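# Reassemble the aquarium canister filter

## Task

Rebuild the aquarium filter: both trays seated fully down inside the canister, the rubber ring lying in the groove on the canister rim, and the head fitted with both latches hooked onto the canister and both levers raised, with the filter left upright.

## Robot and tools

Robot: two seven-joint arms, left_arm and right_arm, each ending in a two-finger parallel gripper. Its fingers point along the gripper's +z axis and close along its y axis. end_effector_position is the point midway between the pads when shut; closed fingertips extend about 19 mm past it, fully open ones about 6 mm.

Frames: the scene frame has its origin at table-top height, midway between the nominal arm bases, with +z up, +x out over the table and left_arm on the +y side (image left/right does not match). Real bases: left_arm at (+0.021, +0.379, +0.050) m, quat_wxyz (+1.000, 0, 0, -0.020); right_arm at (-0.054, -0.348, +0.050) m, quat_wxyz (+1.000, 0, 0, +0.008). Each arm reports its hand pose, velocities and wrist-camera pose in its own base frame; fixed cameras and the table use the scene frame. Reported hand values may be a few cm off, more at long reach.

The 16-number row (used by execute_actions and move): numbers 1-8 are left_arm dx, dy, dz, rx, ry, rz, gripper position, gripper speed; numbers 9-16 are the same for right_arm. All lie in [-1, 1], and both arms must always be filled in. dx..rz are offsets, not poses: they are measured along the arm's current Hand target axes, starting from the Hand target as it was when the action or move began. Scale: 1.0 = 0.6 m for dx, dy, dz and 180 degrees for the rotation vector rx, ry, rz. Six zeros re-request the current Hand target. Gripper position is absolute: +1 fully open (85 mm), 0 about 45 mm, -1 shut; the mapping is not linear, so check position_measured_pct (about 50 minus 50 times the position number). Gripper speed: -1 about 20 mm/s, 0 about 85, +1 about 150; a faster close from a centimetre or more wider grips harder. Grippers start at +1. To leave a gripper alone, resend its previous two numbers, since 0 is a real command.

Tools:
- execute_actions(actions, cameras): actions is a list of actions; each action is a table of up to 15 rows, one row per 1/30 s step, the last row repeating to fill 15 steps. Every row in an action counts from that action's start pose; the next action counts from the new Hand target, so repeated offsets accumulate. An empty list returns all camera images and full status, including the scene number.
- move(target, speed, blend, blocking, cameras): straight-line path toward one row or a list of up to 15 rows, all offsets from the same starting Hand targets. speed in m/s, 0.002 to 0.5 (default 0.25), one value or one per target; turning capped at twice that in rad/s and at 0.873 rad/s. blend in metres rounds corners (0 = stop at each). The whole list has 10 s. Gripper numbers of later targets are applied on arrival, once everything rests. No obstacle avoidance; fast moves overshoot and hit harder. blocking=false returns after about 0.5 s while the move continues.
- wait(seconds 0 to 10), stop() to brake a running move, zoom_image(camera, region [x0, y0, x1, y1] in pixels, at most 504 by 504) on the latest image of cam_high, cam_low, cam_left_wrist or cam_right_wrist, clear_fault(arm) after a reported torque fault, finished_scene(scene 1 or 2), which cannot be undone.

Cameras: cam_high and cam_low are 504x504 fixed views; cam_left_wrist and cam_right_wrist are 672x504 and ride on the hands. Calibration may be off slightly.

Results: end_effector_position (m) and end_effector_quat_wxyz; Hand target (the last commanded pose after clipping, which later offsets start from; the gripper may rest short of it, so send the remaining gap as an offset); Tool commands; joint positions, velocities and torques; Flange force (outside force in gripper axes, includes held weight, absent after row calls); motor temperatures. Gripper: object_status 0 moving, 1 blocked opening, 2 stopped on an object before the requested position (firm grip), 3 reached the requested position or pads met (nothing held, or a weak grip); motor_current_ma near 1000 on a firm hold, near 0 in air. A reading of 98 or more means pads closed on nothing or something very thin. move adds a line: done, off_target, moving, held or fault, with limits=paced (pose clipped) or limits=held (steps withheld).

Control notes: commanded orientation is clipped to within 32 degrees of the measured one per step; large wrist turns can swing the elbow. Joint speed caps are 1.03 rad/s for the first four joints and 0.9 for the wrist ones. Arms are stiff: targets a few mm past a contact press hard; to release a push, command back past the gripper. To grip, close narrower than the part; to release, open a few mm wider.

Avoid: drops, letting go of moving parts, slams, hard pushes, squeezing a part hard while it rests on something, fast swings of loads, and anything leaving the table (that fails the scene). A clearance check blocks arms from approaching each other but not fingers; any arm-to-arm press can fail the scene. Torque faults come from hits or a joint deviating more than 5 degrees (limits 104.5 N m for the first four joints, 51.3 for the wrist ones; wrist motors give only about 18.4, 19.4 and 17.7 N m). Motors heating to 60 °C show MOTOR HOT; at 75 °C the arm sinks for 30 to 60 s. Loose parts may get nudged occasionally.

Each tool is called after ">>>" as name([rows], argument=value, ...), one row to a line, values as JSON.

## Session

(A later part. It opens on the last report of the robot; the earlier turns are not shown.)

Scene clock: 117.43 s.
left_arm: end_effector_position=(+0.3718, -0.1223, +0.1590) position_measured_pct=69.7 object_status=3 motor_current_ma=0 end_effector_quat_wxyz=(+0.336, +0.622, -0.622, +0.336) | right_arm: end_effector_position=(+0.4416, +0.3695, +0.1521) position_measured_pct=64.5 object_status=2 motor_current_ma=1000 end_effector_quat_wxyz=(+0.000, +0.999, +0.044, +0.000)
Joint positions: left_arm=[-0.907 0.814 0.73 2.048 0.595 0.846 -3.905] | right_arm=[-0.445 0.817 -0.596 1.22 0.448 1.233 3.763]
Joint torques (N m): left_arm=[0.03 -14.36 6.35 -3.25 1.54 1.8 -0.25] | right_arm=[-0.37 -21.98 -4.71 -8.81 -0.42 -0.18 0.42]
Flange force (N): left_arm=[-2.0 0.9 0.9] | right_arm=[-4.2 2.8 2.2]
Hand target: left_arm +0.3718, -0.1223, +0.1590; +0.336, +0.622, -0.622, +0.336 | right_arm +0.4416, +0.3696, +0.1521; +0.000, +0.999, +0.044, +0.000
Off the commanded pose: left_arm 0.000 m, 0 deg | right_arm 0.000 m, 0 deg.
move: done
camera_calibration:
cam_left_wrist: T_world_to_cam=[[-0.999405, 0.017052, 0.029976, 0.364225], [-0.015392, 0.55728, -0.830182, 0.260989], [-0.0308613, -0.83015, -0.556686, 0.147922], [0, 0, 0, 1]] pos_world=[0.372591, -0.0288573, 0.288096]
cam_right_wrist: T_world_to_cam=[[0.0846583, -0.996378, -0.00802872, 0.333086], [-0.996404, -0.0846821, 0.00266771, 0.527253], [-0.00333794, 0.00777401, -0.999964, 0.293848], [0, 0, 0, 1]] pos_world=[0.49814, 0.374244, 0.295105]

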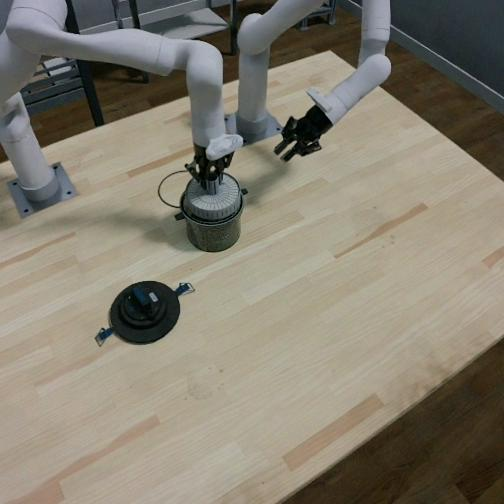

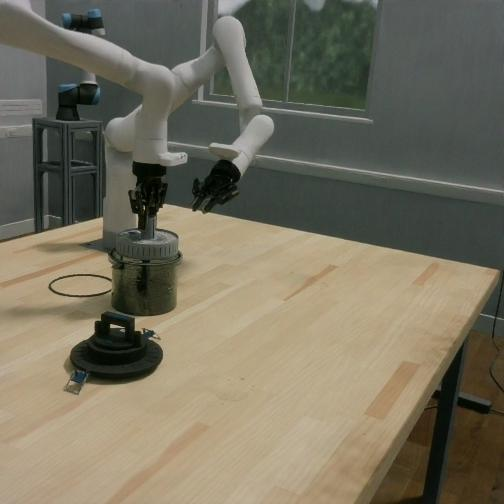

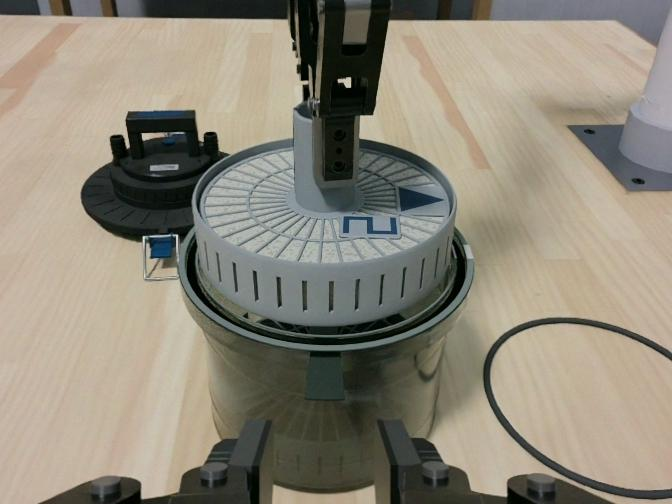

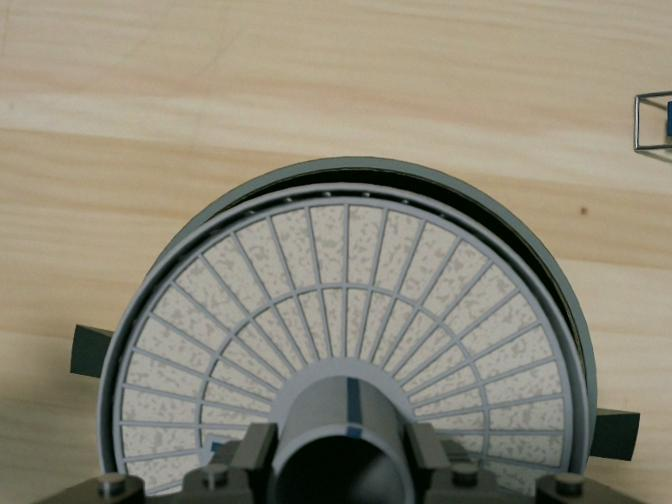

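>>> move(target=[0,0,0,0,0,0,-0.4,-1,-0.0031,0.0027,0,0,0,0,-0.35,-1], speed=0.03, cameras=["all"])

>>> zoom_image(camera="cam_low", region=[102, 175, 192, 275])

>>> zoom_image(camera="cam_left_wrist", region=[160, 60, 500, 400])

Scene clock: 119.07 s.
left_arm: end_effector_position=(+0.3718, -0.1223, +0.1590) position_measured_pct=69.7 object_status=3 motor_current_ma=0 end_effector_quat_wxyz=(+0.336, +0.622, -0.622, +0.336) | right_arm: end_effector_position=(+0.4399, +0.3678, +0.1521) position_measured_pct=64.5 object_status=2 motor_current_ma=1000 end_effector_quat_wxyz=(+0.000, +0.999, +0.044, +0.000)
Joint positions: left_arm=[-0.907 0.814 0.73 2.048 0.595 0.846 -3.905] | right_arm=[-0.442 0.812 -0.597 1.231 0.447 1.228 3.761]
Joint torques (N m): left_arm=[-0.06 -14.38 6.31 -3.27 1.51 1.79 -0.18] | right_arm=[-0.54 -21.97 -4.71 -9.23 -0.43 -0.18 0.42]
Flange force (N): left_arm=[-2.0 0.9 1.2] | right_arm=[-5.6 4.1 2.9]
Hand target: left_arm +0.3718, -0.1223, +0.1590; +0.336, +0.622, -0.622, +0.336 | right_arm +0.4399, +0.3678, +0.1521; +0.000, +0.999, +0.044, +0.000
Off the commanded pose: left_arm 0.000 m, 0 deg | right_arm 0.000 m, 0 deg.
move: done
camera_calibration:
cam_left_wrist: T_world_to_cam=[[-0.999405, 0.017052, 0.029976, 0.364225], [-0.015392, 0.55728, -0.830182, 0.260989], [-0.0308613, -0.83015, -0.556686, 0.147922], [0, 0, 0, 1]] pos_world=[0.372591, -0.0288573, 0.288096]
cam_right_wrist: T_world_to_cam=[[0.0846586, -0.996378, -0.00803718, 0.331439], [-0.996404, -0.0846832, 0.00276734, 0.525377], [-0.00343793, 0.007774, -0.999964, 0.293905], [0, 0, 0, 1]] pos_world=[0.49644, 0.372444, 0.295105]

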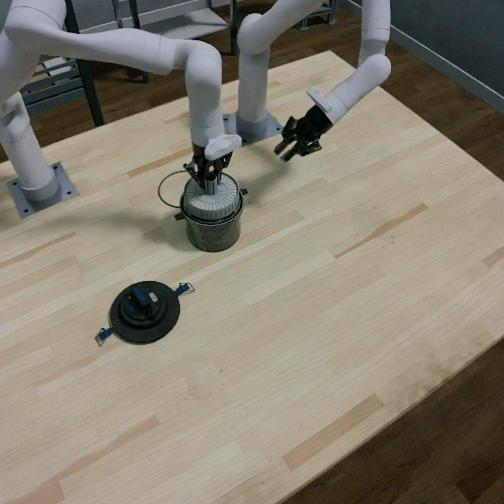

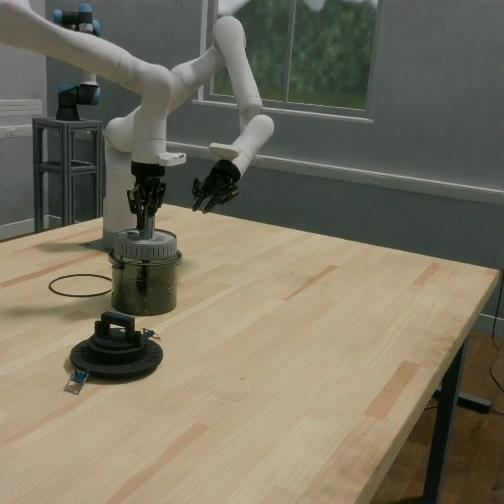

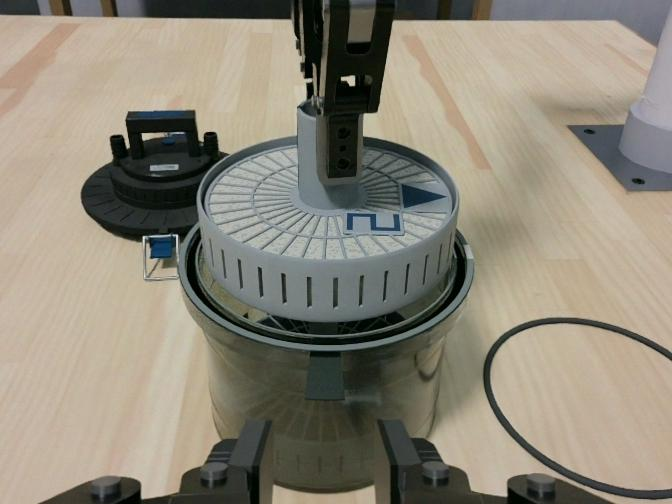

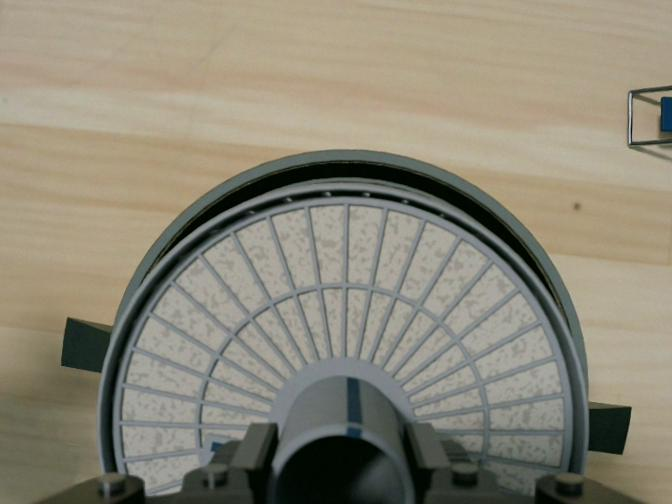

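Scaled by 5.040.

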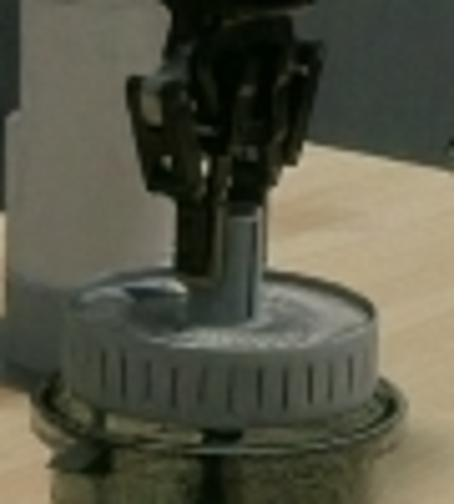

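Scaled by 1.482.

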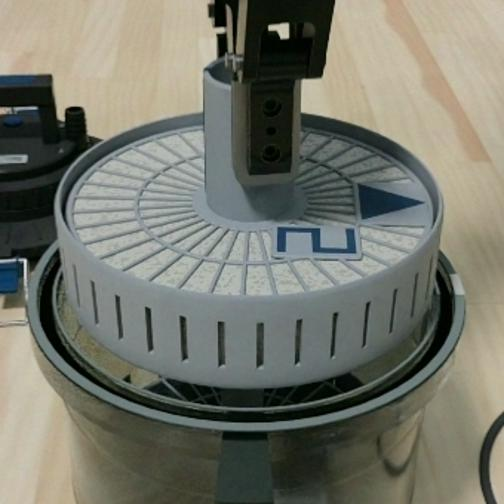

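>>> move(target=[0,0,0,0,0,0,-0.4,-1,0,0,0.015,0,0,0,-0.35,-1], speed=0.03, cameras=["all"])

>>> zoom_image(camera="cam_low", region=[102, 175, 192, 275])

>>> zoom_image(camera="cam_left_wrist", region=[160, 60, 500, 400])

Scene clock: 120.60 s.
left_arm: end_effector_position=(+0.3718, -0.1223, +0.1590) position_measured_pct=69.7 object_status=3 motor_current_ma=0 end_effector_quat_wxyz=(+0.336, +0.622, -0.622, +0.336) | right_arm: end_effector_position=(+0.4399, +0.3678, +0.1433) position_measured_pct=64.5 object_status=2 motor_current_ma=1000 end_effector_quat_wxyz=(+0.000, +0.999, +0.044, +0.000)
Joint positions: left_arm=[-0.907 0.814 0.73 2.048 0.595 0.846 -3.905] | right_arm=[-0.442 0.821 -0.593 1.244 0.452 1.207 3.756]
Joint torques (N m): left_arm=[-0.01 -14.31 6.32 -3.22 1.54 1.79 -0.22] | right_arm=[-0.84 -6.51 -1.91 -4.41 0.03 -2.44 0.37]
Flange force (N): left_arm=[-1.9 0.8 0.9] | right_arm=[-11.2 8.8 -26.8]
Hand target: left_arm +0.3718, -0.1223, +0.1590; +0.336, +0.622, -0.622, +0.336 | right_arm +0.4399, +0.3678, +0.1431; +0.000, +0.999, +0.044, +0.000
Off the commanded pose: left_arm 0.000 m, 0 deg | right_arm 0.000 m, 0 deg.
move: done
camera_calibration:
cam_left_wrist: T_world_to_cam=[[-0.999405, 0.017052, 0.029976, 0.364225], [-0.015392, 0.55728, -0.830182, 0.260989], [-0.0308613, -0.83015, -0.556686, 0.147922], [0, 0, 0, 1]] pos_world=[0.372591, -0.0288573, 0.288096]
cam_right_wrist: T_world_to_cam=[[0.0846584, -0.996376, -0.00821109, 0.331419], [-0.996405, -0.0846811, 0.00245148, 0.525493], [-0.00313792, 0.00797403, -0.999963, 0.284982], [0, 0, 0, 1]] pos_world=[0.496441, 0.372445, 0.286405]

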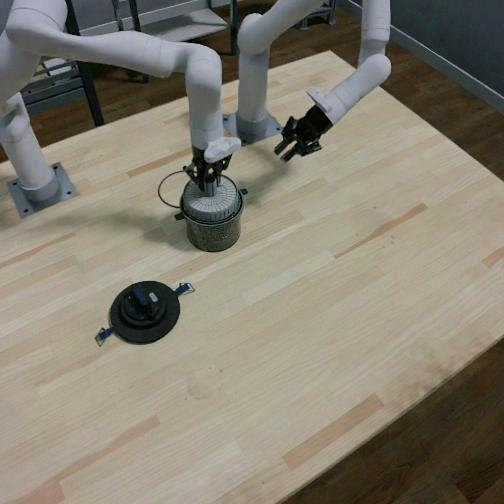

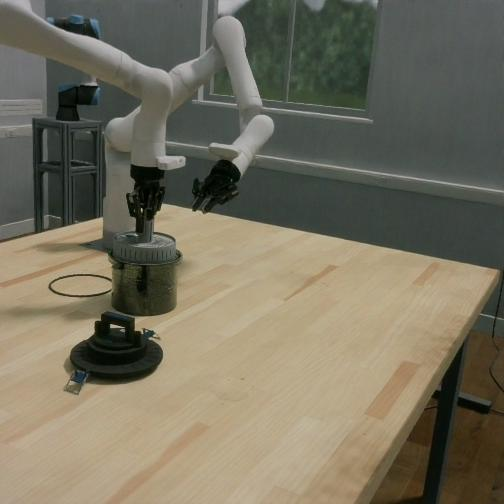

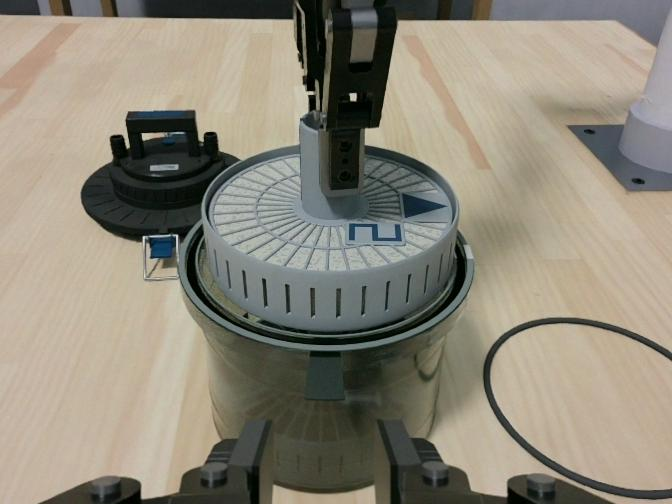

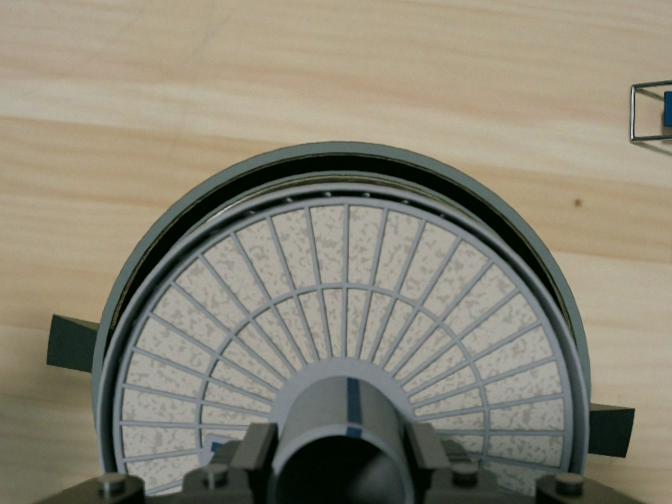

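Scaled by 5.040.

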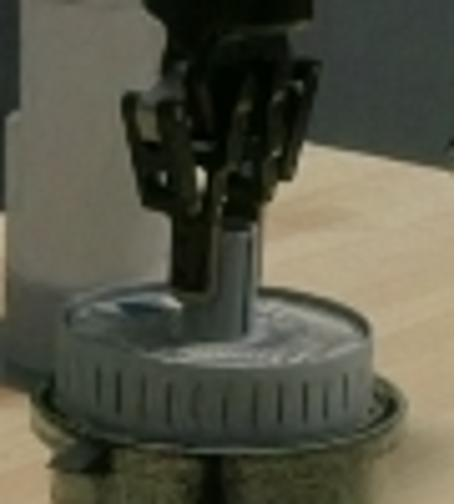

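Scaled by 1.482.

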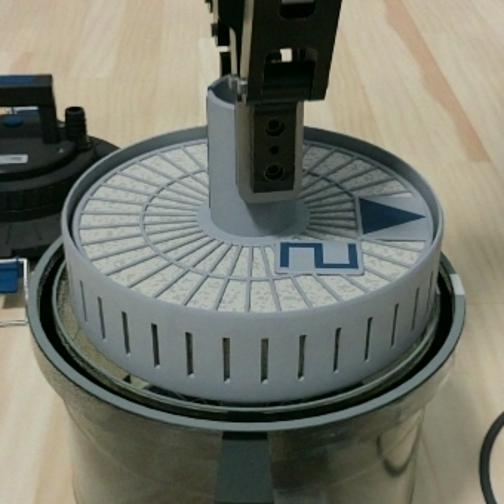

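>>> zoom_image(camera="cam_left_wrist", region=[170, 230, 330, 360])

>>> zoom_image(camera="cam_left_wrist", region=[320, 230, 480, 360])

>>> zoom_image(camera="cam_high", region=[170, 140, 260, 260])

Scaled by 3.150.

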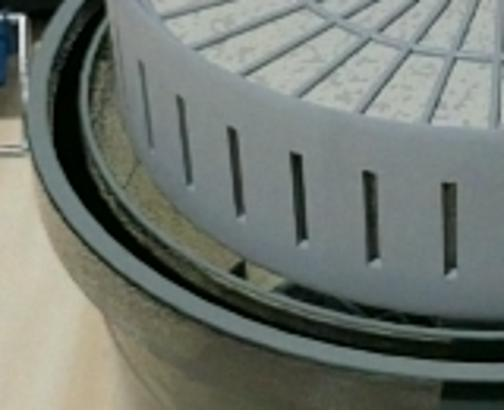

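Scaled by 3.150.

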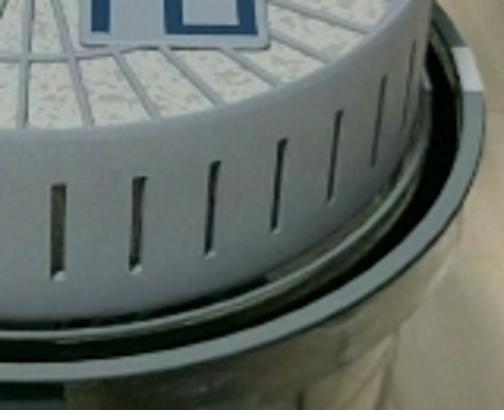

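Scaled by 4.200.

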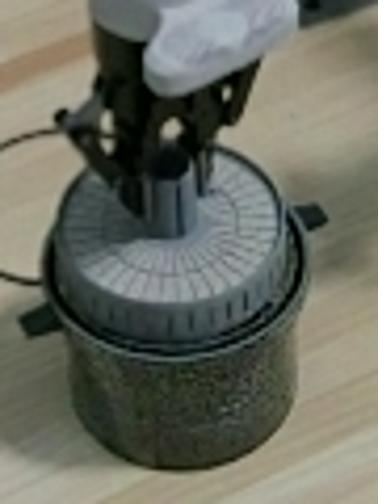

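>>> move([
  [0,0,0,0,0,0,-0.4,-1,0,0,-0.006,0,0,0,-0.35,-1],
  [0,0,0,0,0,0,-0.4,-1,0.0044,-0.0021,-0.006,0,0,0,-0.35,-1],
], speed=0.03, cameras=["all"])

>>> zoom_image(camera="cam_low", region=[102, 175, 192, 275])

>>> zoom_image(camera="cam_left_wrist", region=[160, 60, 500, 400])

>>> zoom_image(camera="cam_high", region=[170, 140, 260, 260])

Scene clock: 124.13 s.
left_arm: end_effector_position=(+0.3718, -0.1223, +0.1590) position_measured_pct=69.7 object_status=3 motor_current_ma=0 end_effector_quat_wxyz=(+0.336, +0.622, -0.622, +0.336) | right_arm: end_effector_position=(+0.4424, +0.3693, +0.1467) position_measured_pct=64.5 object_status=2 motor_current_ma=1000 end_effector_quat_wxyz=(+0.000, +0.999, +0.044, +0.000)
Joint positions: left_arm=[-0.907 0.814 0.73 2.048 0.595 0.846 -3.905] | right_arm=[-0.445 0.823 -0.594 1.226 0.451 1.222 3.761]
Joint torques (N m): left_arm=[-0.01 -14.4 6.37 -3.22 1.52 1.77 -0.18] | right_arm=[-0.2 -21.75 -4.49 -9.03 -0.29 -0.29 0.38]
Flange force (N): left_arm=[-2.1 0.8 1.0] | right_arm=[-5.5 3.4 1.8]
Hand target: left_arm +0.3718, -0.1223, +0.1590; +0.336, +0.622, -0.622, +0.336 | right_arm +0.4424, +0.3693, +0.1467; +0.000, +0.999, +0.044, +0.000
Off the commanded pose: left_arm 0.000 m, 0 deg | right_arm 0.000 m, 0 deg.
move: done
camera_calibration:
cam_left_wrist: T_world_to_cam=[[-0.999405, 0.017052, 0.029976, 0.364225], [-0.015392, 0.55728, -0.830182, 0.260989], [-0.0308613, -0.83015, -0.556686, 0.147922], [0, 0, 0, 1]] pos_world=[0.372591, -0.0288573, 0.288096]
cam_right_wrist: T_world_to_cam=[[0.0846583, -0.996378, -0.00802872, 0.332677], [-0.996404, -0.0846821, 0.00266771, 0.528039], [-0.00333794, 0.00777401, -0.999964, 0.288553], [0, 0, 0, 1]] pos_world=[0.49894, 0.373944, 0.289805]

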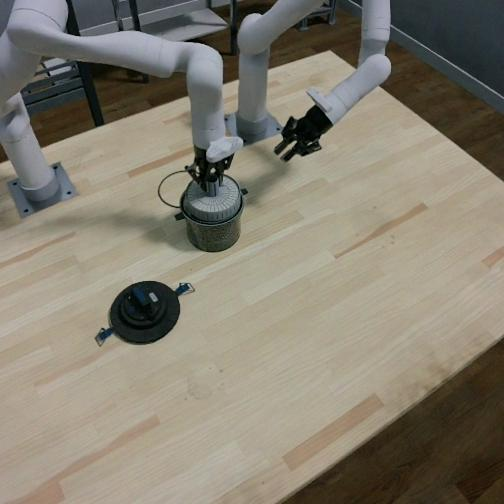

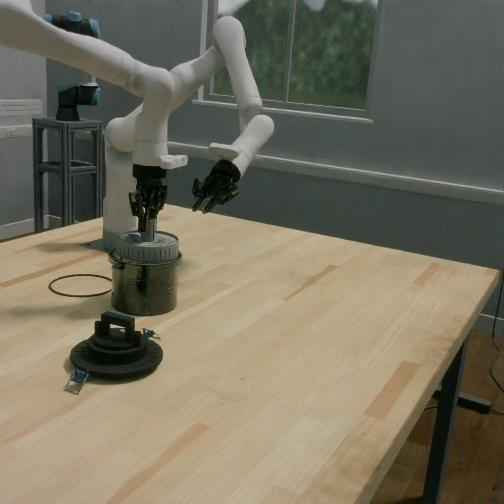

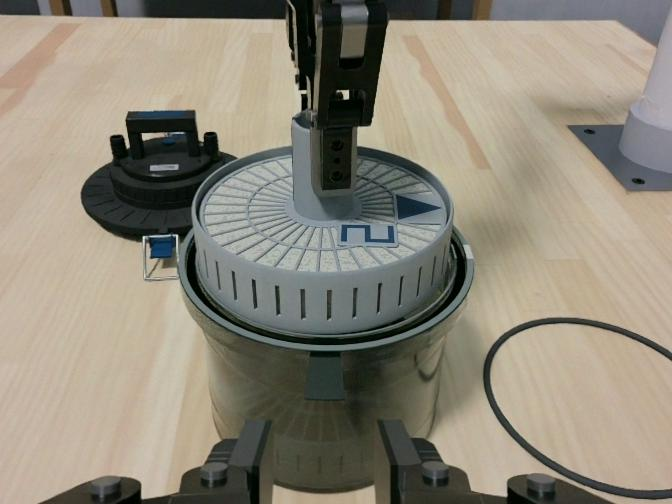

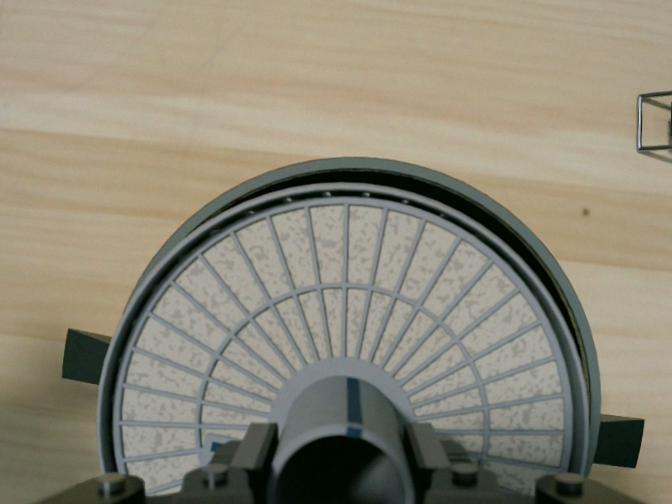

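Scaled by 5.040.

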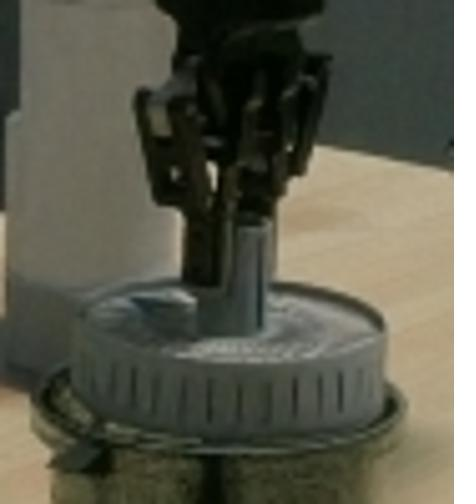

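Scaled by 1.482.

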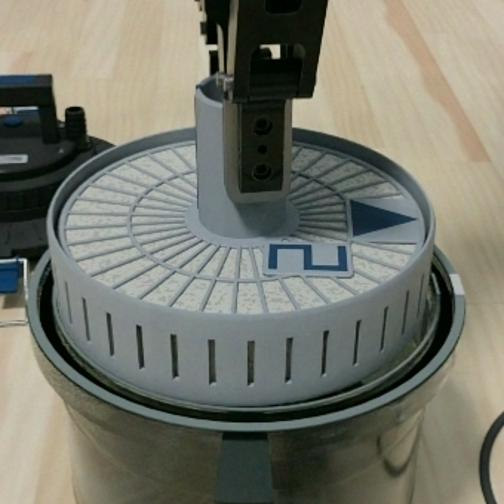

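Scaled by 4.200.

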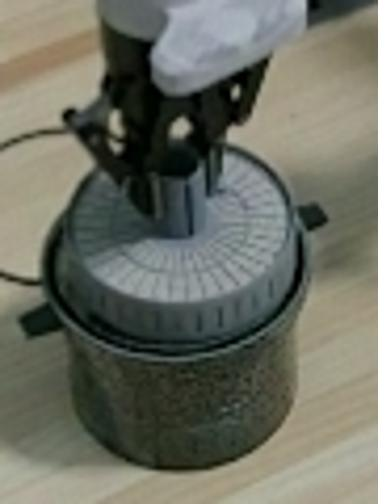

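>>> move(target=[0,0,0,0,0,0,-0.4,-1,-0.0025,0.0023,0,0,0,0,-0.35,-1], speed=0.03, cameras=["all"])

>>> zoom_image(camera="cam_low", region=[102, 175, 192, 275])

>>> zoom_image(camera="cam_left_wrist", region=[160, 60, 500, 400])

>>> zoom_image(camera="cam_high", region=[170, 140, 260, 260])

Scene clock: 125.70 s.
left_arm: end_effector_position=(+0.3718, -0.1223, +0.1590) position_measured_pct=69.7 object_status=3 motor_current_ma=0 end_effector_quat_wxyz=(+0.336, +0.622, -0.622, +0.336) | right_arm: end_effector_position=(+0.4410, +0.3678, +0.1467) position_measured_pct=64.5 object_status=2 motor_current_ma=1000 end_effector_quat_wxyz=(+0.000, +0.999, +0.044, +0.000)
Joint positions: left_arm=[-0.907 0.814 0.73 2.048 0.595 0.846 -3.905] | right_arm=[-0.442 0.819 -0.594 1.235 0.45 1.217 3.76]
Joint torques (N m): left_arm=[0.08 -14.4 6.29 -3.25 1.56 1.78 -0.19] | right_arm=[-0.43 -21.9 -4.75 -9.5 -0.44 -0.16 0.41]
Flange force (N): left_arm=[-2.1 1.0 0.9] | right_arm=[-7.0 4.9 3.2]
Hand target: left_arm +0.3718, -0.1223, +0.1590; +0.336, +0.622, -0.622, +0.336 | right_arm +0.4410, +0.3678, +0.1467; +0.000, +0.999, +0.044, +0.000
Off the commanded pose: left_arm 0.000 m, 0 deg | right_arm 0.000 m, 0 deg.
move: done
camera_calibration:
cam_left_wrist: T_world_to_cam=[[-0.999405, 0.017052, 0.029976, 0.364225], [-0.015392, 0.55728, -0.830182, 0.260989], [-0.0308613, -0.83015, -0.556686, 0.147922], [0, 0, 0, 1]] pos_world=[0.372591, -0.0288573, 0.288096]
cam_right_wrist: T_world_to_cam=[[0.0846586, -0.996378, -0.00803718, 0.331294], [-0.996404, -0.0846832, 0.00276734, 0.526588], [-0.00343793, 0.007774, -0.999964, 0.28851], [0, 0, 0, 1]] pos_world=[0.49764, 0.372444, 0.289705]

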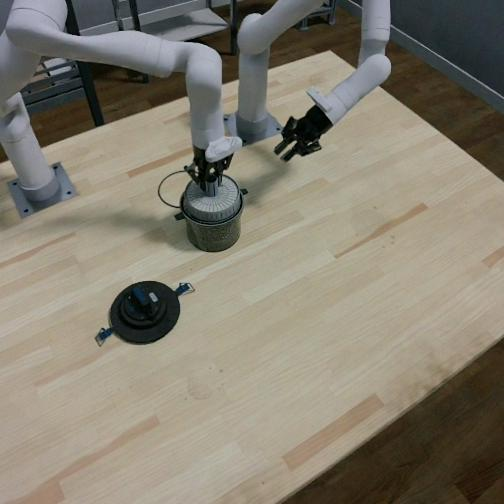

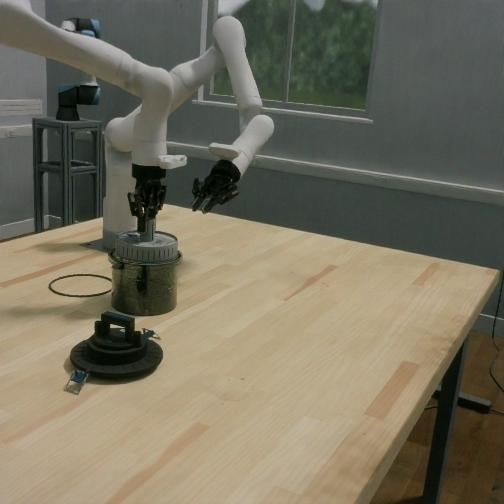

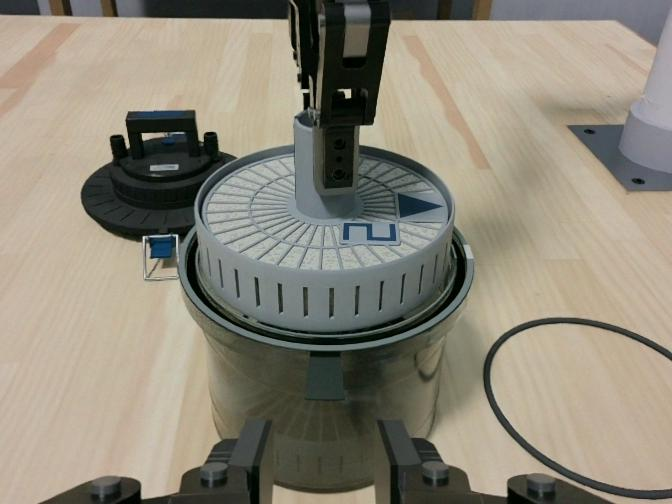

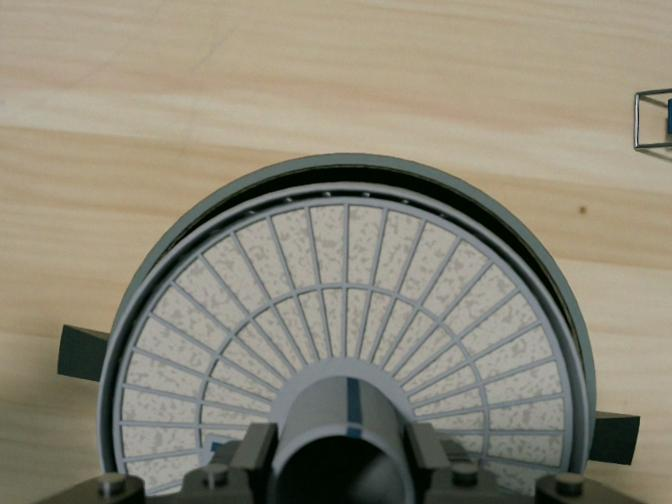

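Scaled by 5.040.

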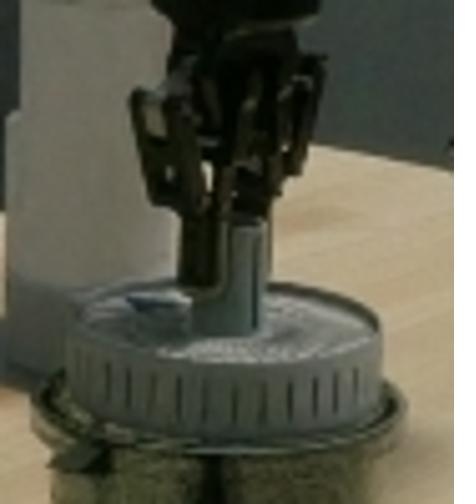

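Scaled by 1.482.

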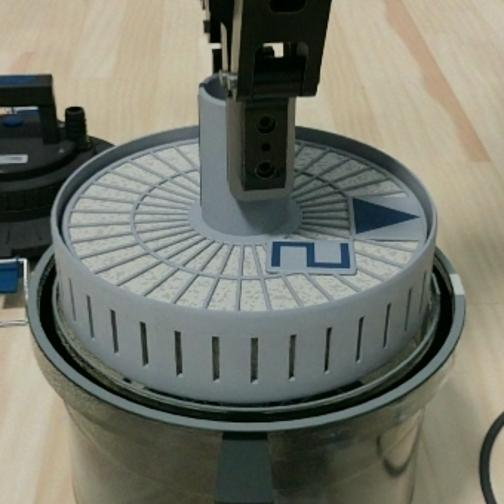

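Scaled by 4.200.

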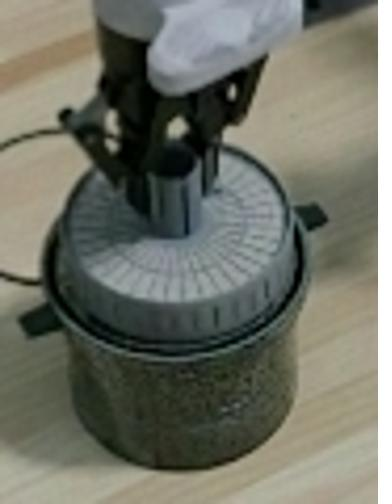

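>>> move(target=[0,0,0,0,0,0,-0.4,-1,0,0,0.005,0,0,0,-0.35,-1], speed=0.02)

>>> move(target=[0,0,0,0,0,0,-0.4,-1,0,0,0.004,0,0,0,-0.35,-1], speed=0.02, cameras=["cam_left_wrist","cam_right_wrist"])

Scene clock: 126.90 s.
left_arm: end_effector_position=(+0.3718, -0.1223, +0.1590) position_measured_pct=69.7 object_status=3 motor_current_ma=0 end_effector_quat_wxyz=(+0.336, +0.622, -0.622, +0.336) | right_arm: end_effector_position=(+0.4410, +0.3678, +0.1438) position_measured_pct=64.5 object_status=2 motor_current_ma=1000 end_effector_quat_wxyz=(+0.000, +0.999, +0.044, +0.000)
Joint positions: left_arm=[-0.907 0.814 0.73 2.048 0.595 0.846 -3.905] | right_arm=[-0.442 0.822 -0.593 1.239 0.452 1.21 3.758]
Joint torques (N m): left_arm=[0.01 -14.4 6.35 -3.18 1.55 1.81 -0.26] | right_arm=[0.53 -14.22 -2.23 -5.69 0.1 0.04 0.4]
Flange force (N): left_arm=[-2.1 0.6 0.9] | right_arm=[-7.5 3.2 -11.0]
Hand target: left_arm +0.3718, -0.1223, +0.1590; +0.336, +0.622, -0.622, +0.336 | right_arm +0.4410, +0.3678, +0.1437; +0.000, +0.999, +0.044, +0.000
Off the commanded pose: left_arm 0.000 m, 0 deg | right_arm 0.000 m, 0 deg.
move: done

Scene clock: 127.70 s.
left_arm: end_effector_position=(+0.3718, -0.1223, +0.1590) position_measured_pct=69.7 object_status=3 motor_current_ma=0 end_effector_quat_wxyz=(+0.336, +0.622, -0.622, +0.336) | right_arm: end_effector_position=(+0.4409, +0.3674, +0.1407) position_measured_pct=64.5 object_status=2 motor_current_ma=1000 end_effector_quat_wxyz=(+0.000, +0.999, +0.044, -0.001)
Joint positions: left_arm=[-0.907 0.814 0.73 2.048 0.595 0.846 -3.905] | right_arm=[-0.442 0.826 -0.592 1.243 0.454 1.205 3.757]
Joint velocities: left_arm=[within noise] | right_arm=[0 -0.015 -0.007 -0.009 -0.002 -0.002 0]
Joint torques (N m): left_arm=[-0.07 -14.4 6.31 -3.17 1.57 1.79 -0.2] | right_arm=[-0.64 -20.71 -4.81 -8.96 -0.48 -0.16 0.39]
Flange force (N): left_arm=[-2.1 0.5 1.0] | right_arm=[-7.3 5.5 1.2]
Hand target: left_arm +0.3718, -0.1223, +0.1590; +0.336, +0.622, -0.622, +0.336 | right_arm +0.4410, +0.3678, +0.1413; +0.000, +0.999, +0.044, +0.000
Off the commanded pose: left_arm 0.000 m, 0 deg | right_arm 0.001 m, 0 deg.
move: done
camera_calibration:
cam_left_wrist: T_world_to_cam=[[-0.999405, 0.017052, 0.029976, 0.364225], [-0.015392, 0.55728, -0.830182, 0.260989], [-0.0308613, -0.83015, -0.556686, 0.147922], [0, 0, 0, 1]] pos_world=[0.372591, -0.0288573, 0.288096]
cam_right_wrist: T_world_to_cam=[[0.0844655, -0.9964, -0.00720519, 0.330911], [-0.996417, -0.0844933, 0.00364293, 0.526273], [-0.0042386, 0.00687167, -0.999967, 0.283146], [0, 0, 0, 1]] pos_world=[0.497637, 0.372241, 0.283604]
Images, in order (width x height): cam_left_wrist 672x504, cam_right_wrist 672x504.

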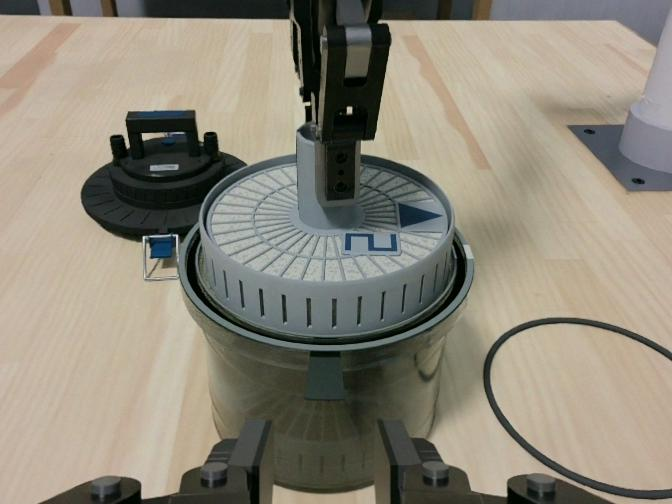

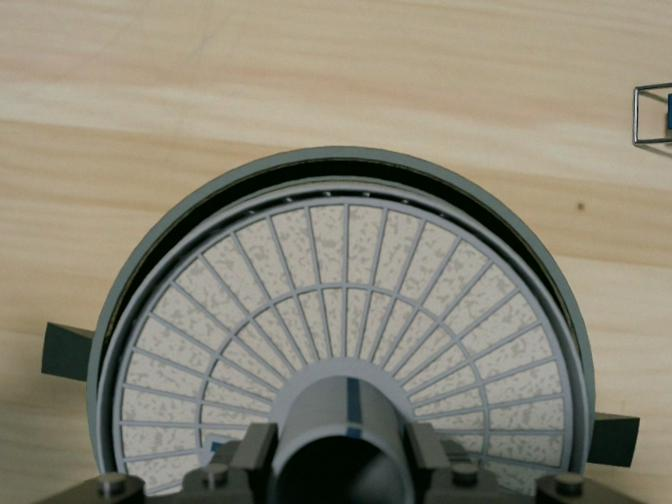

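>>> move(target=[0,0,0,0,0,0,-0.4,-1,0,0,0.006,0,0,0,-0.35,-1], speed=0.02, cameras=["cam_left_wrist","cam_right_wrist"])

>>> zoom_image(camera="cam_left_wrist", region=[160, 60, 500, 400])

Scene clock: 128.90 s.
left_arm: end_effector_position=(+0.3718, -0.1223, +0.1590) position_measured_pct=69.7 object_status=3 motor_current_ma=0 end_effector_quat_wxyz=(+0.336, +0.622, -0.622, +0.336) | right_arm: end_effector_position=(+0.4410, +0.3678, +0.1377) position_measured_pct=64.5 object_status=2 motor_current_ma=1000 end_effector_quat_wxyz=(+0.000, +0.999, +0.044, +0.000)
Joint positions: left_arm=[-0.907 0.814 0.73 2.048 0.595 0.846 -3.905] | right_arm=[-0.442 0.829 -0.591 1.247 0.456 1.197 3.755]
Joint torques (N m): left_arm=[-0.1 -14.4 6.33 -3.24 1.57 1.83 -0.21] | right_arm=[-0.42 -21.94 -4.72 -8.54 -0.44 -0.19 0.42]
Flange force (N): left_arm=[-2.1 0.7 1.3] | right_arm=[-3.8 2.6 1.9]
Hand target: left_arm +0.3718, -0.1223, +0.1590; +0.336, +0.622, -0.622, +0.336 | right_arm +0.4410, +0.3678, +0.1377; +0.000, +0.999, +0.044, +0.000
Off the commanded pose: left_arm 0.000 m, 0 deg | right_arm 0.000 m, 0 deg.
move: done
camera_calibration:
cam_left_wrist: T_world_to_cam=[[-0.999405, 0.017052, 0.029976, 0.364225], [-0.015392, 0.55728, -0.830182, 0.260989], [-0.0308613, -0.83015, -0.556686, 0.147922], [0, 0, 0, 1]] pos_world=[0.372591, -0.0288573, 0.288096]
cam_right_wrist: T_world_to_cam=[[0.0845593, -0.996386, -0.0080358, 0.331283], [-0.996413, -0.0845839, 0.00276855, 0.52648], [-0.00343824, 0.00777286, -0.999964, 0.27961], [0, 0, 0, 1]] pos_world=[0.49754, 0.372444, 0.280805]
Images, in order (width x height): cam_left_wrist 672x504, cam_right_wrist 672x504.

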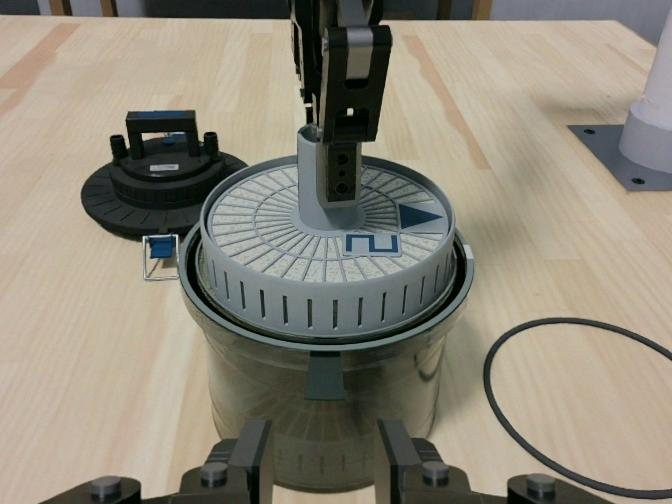

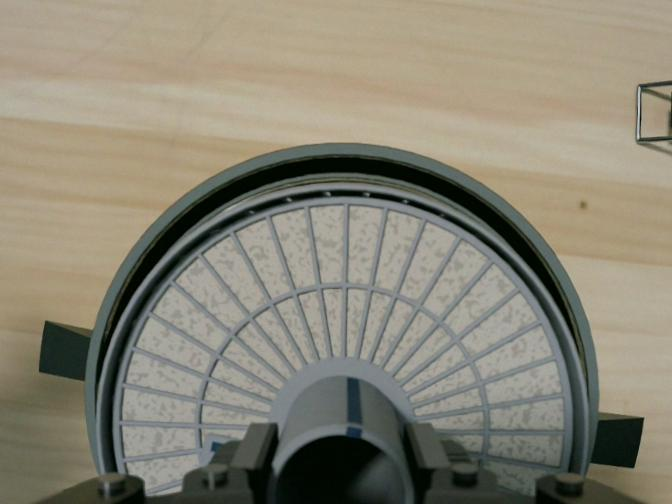

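Scaled by 1.482.

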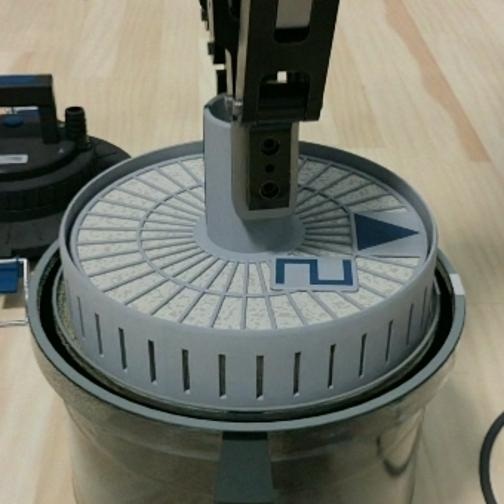

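>>> move(target=[0,0,0,0,0,0,-0.4,-1,0,0,0.006,0,0,0,-0.35,-1], speed=0.02)

>>> move(target=[0,0,0,0,0,0,-0.4,-1,0,0,0.006,0,0,0,-0.35,-1], speed=0.02, cameras=["cam_left_wrist","cam_right_wrist"])

Scene clock: 130.00 s.
left_arm: end_effector_position=(+0.3718, -0.1223, +0.1590) position_measured_pct=69.7 object_status=3 motor_current_ma=0 end_effector_quat_wxyz=(+0.336, +0.622, -0.622, +0.336) | right_arm: end_effector_position=(+0.4410, +0.3678, +0.1341) position_measured_pct=64.5 object_status=2 motor_current_ma=1000 end_effector_quat_wxyz=(+0.000, +0.999, +0.044, +0.000)
Joint positions: left_arm=[-0.907 0.814 0.73 2.048 0.595 0.846 -3.905] | right_arm=[-0.442 0.833 -0.59 1.252 0.458 1.189 3.753]
Joint torques (N m): left_arm=[0.01 -14.4 6.25 -3.17 1.59 1.75 -0.16] | right_arm=[-0.39 -21.93 -4.75 -8.96 -0.49 -0.11 0.4]
Flange force (N): left_arm=[-2.1 0.7 0.8] | right_arm=[-5.6 3.8 2.6]
Hand target: left_arm +0.3718, -0.1223, +0.1590; +0.336, +0.622, -0.622, +0.336 | right_arm +0.4410, +0.3678, +0.1341; +0.000, +0.999, +0.044, +0.000
Off the commanded pose: left_arm 0.000 m, 0 deg | right_arm 0.000 m, 0 deg.
move: done

Scene clock: 130.70 s.
left_arm: end_effector_position=(+0.3718, -0.1223, +0.1590) position_measured_pct=69.7 object_status=3 motor_current_ma=0 end_effector_quat_wxyz=(+0.336, +0.622, -0.622, +0.336) | right_arm: end_effector_position=(+0.4410, +0.3678, +0.1305) position_measured_pct=64.5 object_status=2 motor_current_ma=1000 end_effector_quat_wxyz=(+0.000, +0.999, +0.044, +0.000)
Joint positions: left_arm=[-0.907 0.814 0.73 2.048 0.595 0.846 -3.905] | right_arm=[-0.443 0.837 -0.588 1.256 0.461 1.181 3.751]
Joint torques (N m): left_arm=[0.04 -14.36 6.3 -3.25 1.56 1.8 -0.21] | right_arm=[-0.41 -21.84 -4.79 -8.76 -0.48 -0.14 0.38]
Flange force (N): left_arm=[-2.0 1.0 0.9] | right_arm=[-5.1 3.6 2.1]
Hand target: left_arm +0.3718, -0.1223, +0.1590; +0.336, +0.622, -0.622, +0.336 | right_arm +0.4410, +0.3678, +0.1305; +0.000, +0.999, +0.044, +0.000
Off the commanded pose: left_arm 0.000 m, 0 deg | right_arm 0.000 m, 0 deg.
move: done
camera_calibration:
cam_left_wrist: T_world_to_cam=[[-0.999405, 0.017052, 0.029976, 0.364225], [-0.015392, 0.55728, -0.830182, 0.260989], [-0.0308613, -0.83015, -0.556686, 0.147922], [0, 0, 0, 1]] pos_world=[0.372591, -0.0288573, 0.288096]
cam_right_wrist: T_world_to_cam=[[0.0845593, -0.996386, -0.0080358, 0.331225], [-0.996413, -0.0845839, 0.00276855, 0.5265], [-0.00343824, 0.00777286, -0.999964, 0.27241], [0, 0, 0, 1]] pos_world=[0.49754, 0.372444, 0.273605]
Images, in order (width x height): cam_left_wrist 672x504, cam_right_wrist 672x504.

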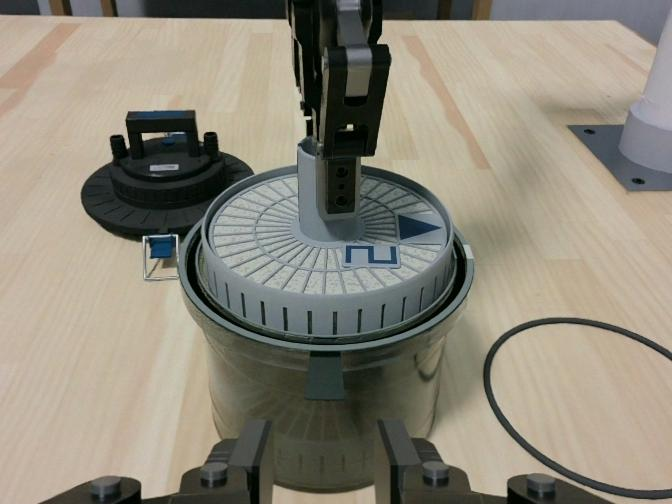

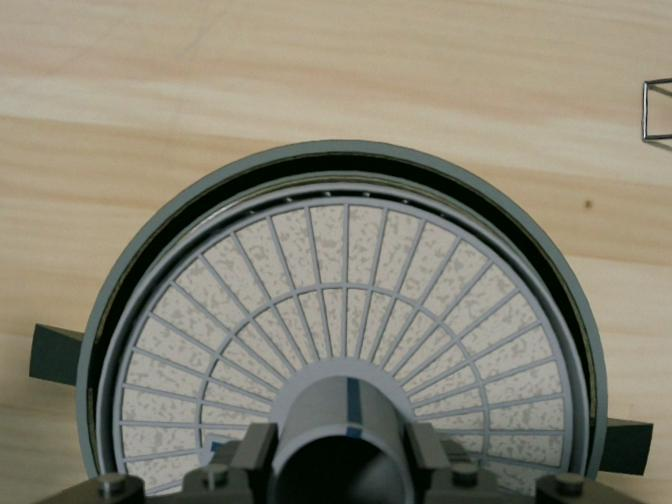

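>>> move(target=[0,0,0,0,0,0,-0.4,-1,0,0,0.01,0,0,0,-0.35,-1], speed=0.02)

>>> move(target=[0,0,0,0,0,0,-0.4,-1,0,0,0.01,0,0,0,-0.35,-1], speed=0.02, cameras=["cam_left_wrist","cam_right_wrist"])

Scene clock: 131.87 s.
left_arm: end_effector_position=(+0.3718, -0.1223, +0.1590) position_measured_pct=69.7 object_status=3 motor_current_ma=0 end_effector_quat_wxyz=(+0.336, +0.622, -0.622, +0.336) | right_arm: end_effector_position=(+0.4410, +0.3678, +0.1245) position_measured_pct=64.5 object_status=2 motor_current_ma=1000 end_effector_quat_wxyz=(+0.000, +0.999, +0.044, +0.000)
Joint positions: left_arm=[-0.907 0.814 0.73 2.048 0.595 0.846 -3.905] | right_arm=[-0.443 0.844 -0.586 1.264 0.465 1.168 3.748]
Joint torques (N m): left_arm=[0.06 -14.36 6.3 -3.21 1.6 1.83 -0.23] | right_arm=[-0.39 -21.8 -4.8 -8.83 -0.48 -0.17 0.43]
Flange force (N): left_arm=[-2.0 0.9 0.9] | right_arm=[-5.8 3.9 2.1]
Hand target: left_arm +0.3718, -0.1223, +0.1590; +0.336, +0.622, -0.622, +0.336 | right_arm +0.4410, +0.3678, +0.1245; +0.000, +0.999, +0.044, +0.000
Off the commanded pose: left_arm 0.000 m, 0 deg | right_arm 0.000 m, 0 deg.
move: done

Scene clock: 132.60 s.
left_arm: end_effector_position=(+0.3718, -0.1223, +0.1590) position_measured_pct=69.7 object_status=3 motor_current_ma=0 end_effector_quat_wxyz=(+0.336, +0.622, -0.622, +0.336) | right_arm: end_effector_position=(+0.4410, +0.3678, +0.1185) position_measured_pct=64.5 object_status=2 motor_current_ma=1000 end_effector_quat_wxyz=(+0.000, +0.999, +0.044, +0.000)
Joint positions: left_arm=[-0.907 0.814 0.73 2.048 0.595 0.846 -3.905] | right_arm=[-0.444 0.851 -0.583 1.271 0.469 1.154 3.744]
Joint torques (N m): left_arm=[-0.02 -14.36 6.33 -3.15 1.53 1.84 -0.21] | right_arm=[-0.42 -21.95 -4.83 -8.74 -0.47 -0.4 0.4]
Flange force (N): left_arm=[-2.0 0.6 1.1] | right_arm=[-5.0 3.5 1.6]
Hand target: left_arm +0.3718, -0.1223, +0.1590; +0.336, +0.622, -0.622, +0.336 | right_arm +0.4410, +0.3678, +0.1185; +0.000, +0.999, +0.044, +0.000
Off the commanded pose: left_arm 0.000 m, 0 deg | right_arm 0.000 m, 0 deg.
move: done
camera_calibration:
cam_left_wrist: T_world_to_cam=[[-0.999405, 0.017052, 0.029976, 0.364225], [-0.015392, 0.55728, -0.830182, 0.260989], [-0.0308613, -0.83015, -0.556686, 0.147922], [0, 0, 0, 1]] pos_world=[0.372591, -0.0288573, 0.288096]
cam_right_wrist: T_world_to_cam=[[0.0845593, -0.996386, -0.0080358, 0.331129], [-0.996413, -0.0845839, 0.00276855, 0.526533], [-0.00343824, 0.00777286, -0.999964, 0.260411], [0, 0, 0, 1]] pos_world=[0.49754, 0.372444, 0.261605]
Images, in order (width x height): cam_left_wrist 672x504, cam_right_wrist 672x504.

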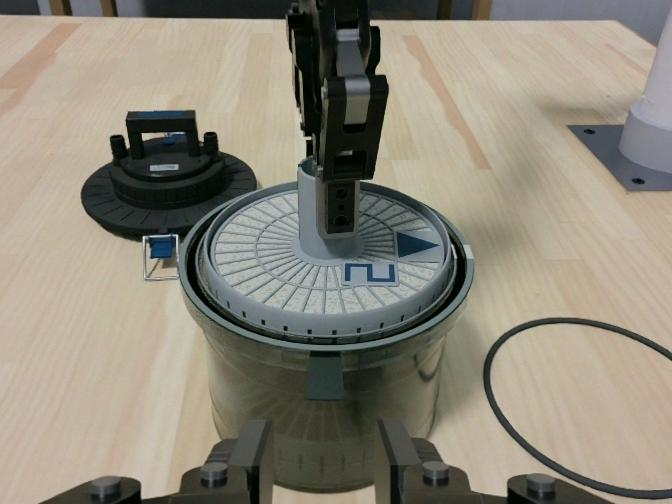

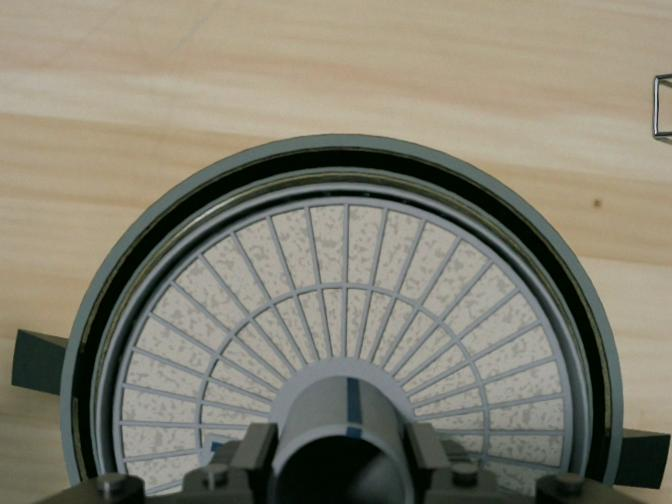

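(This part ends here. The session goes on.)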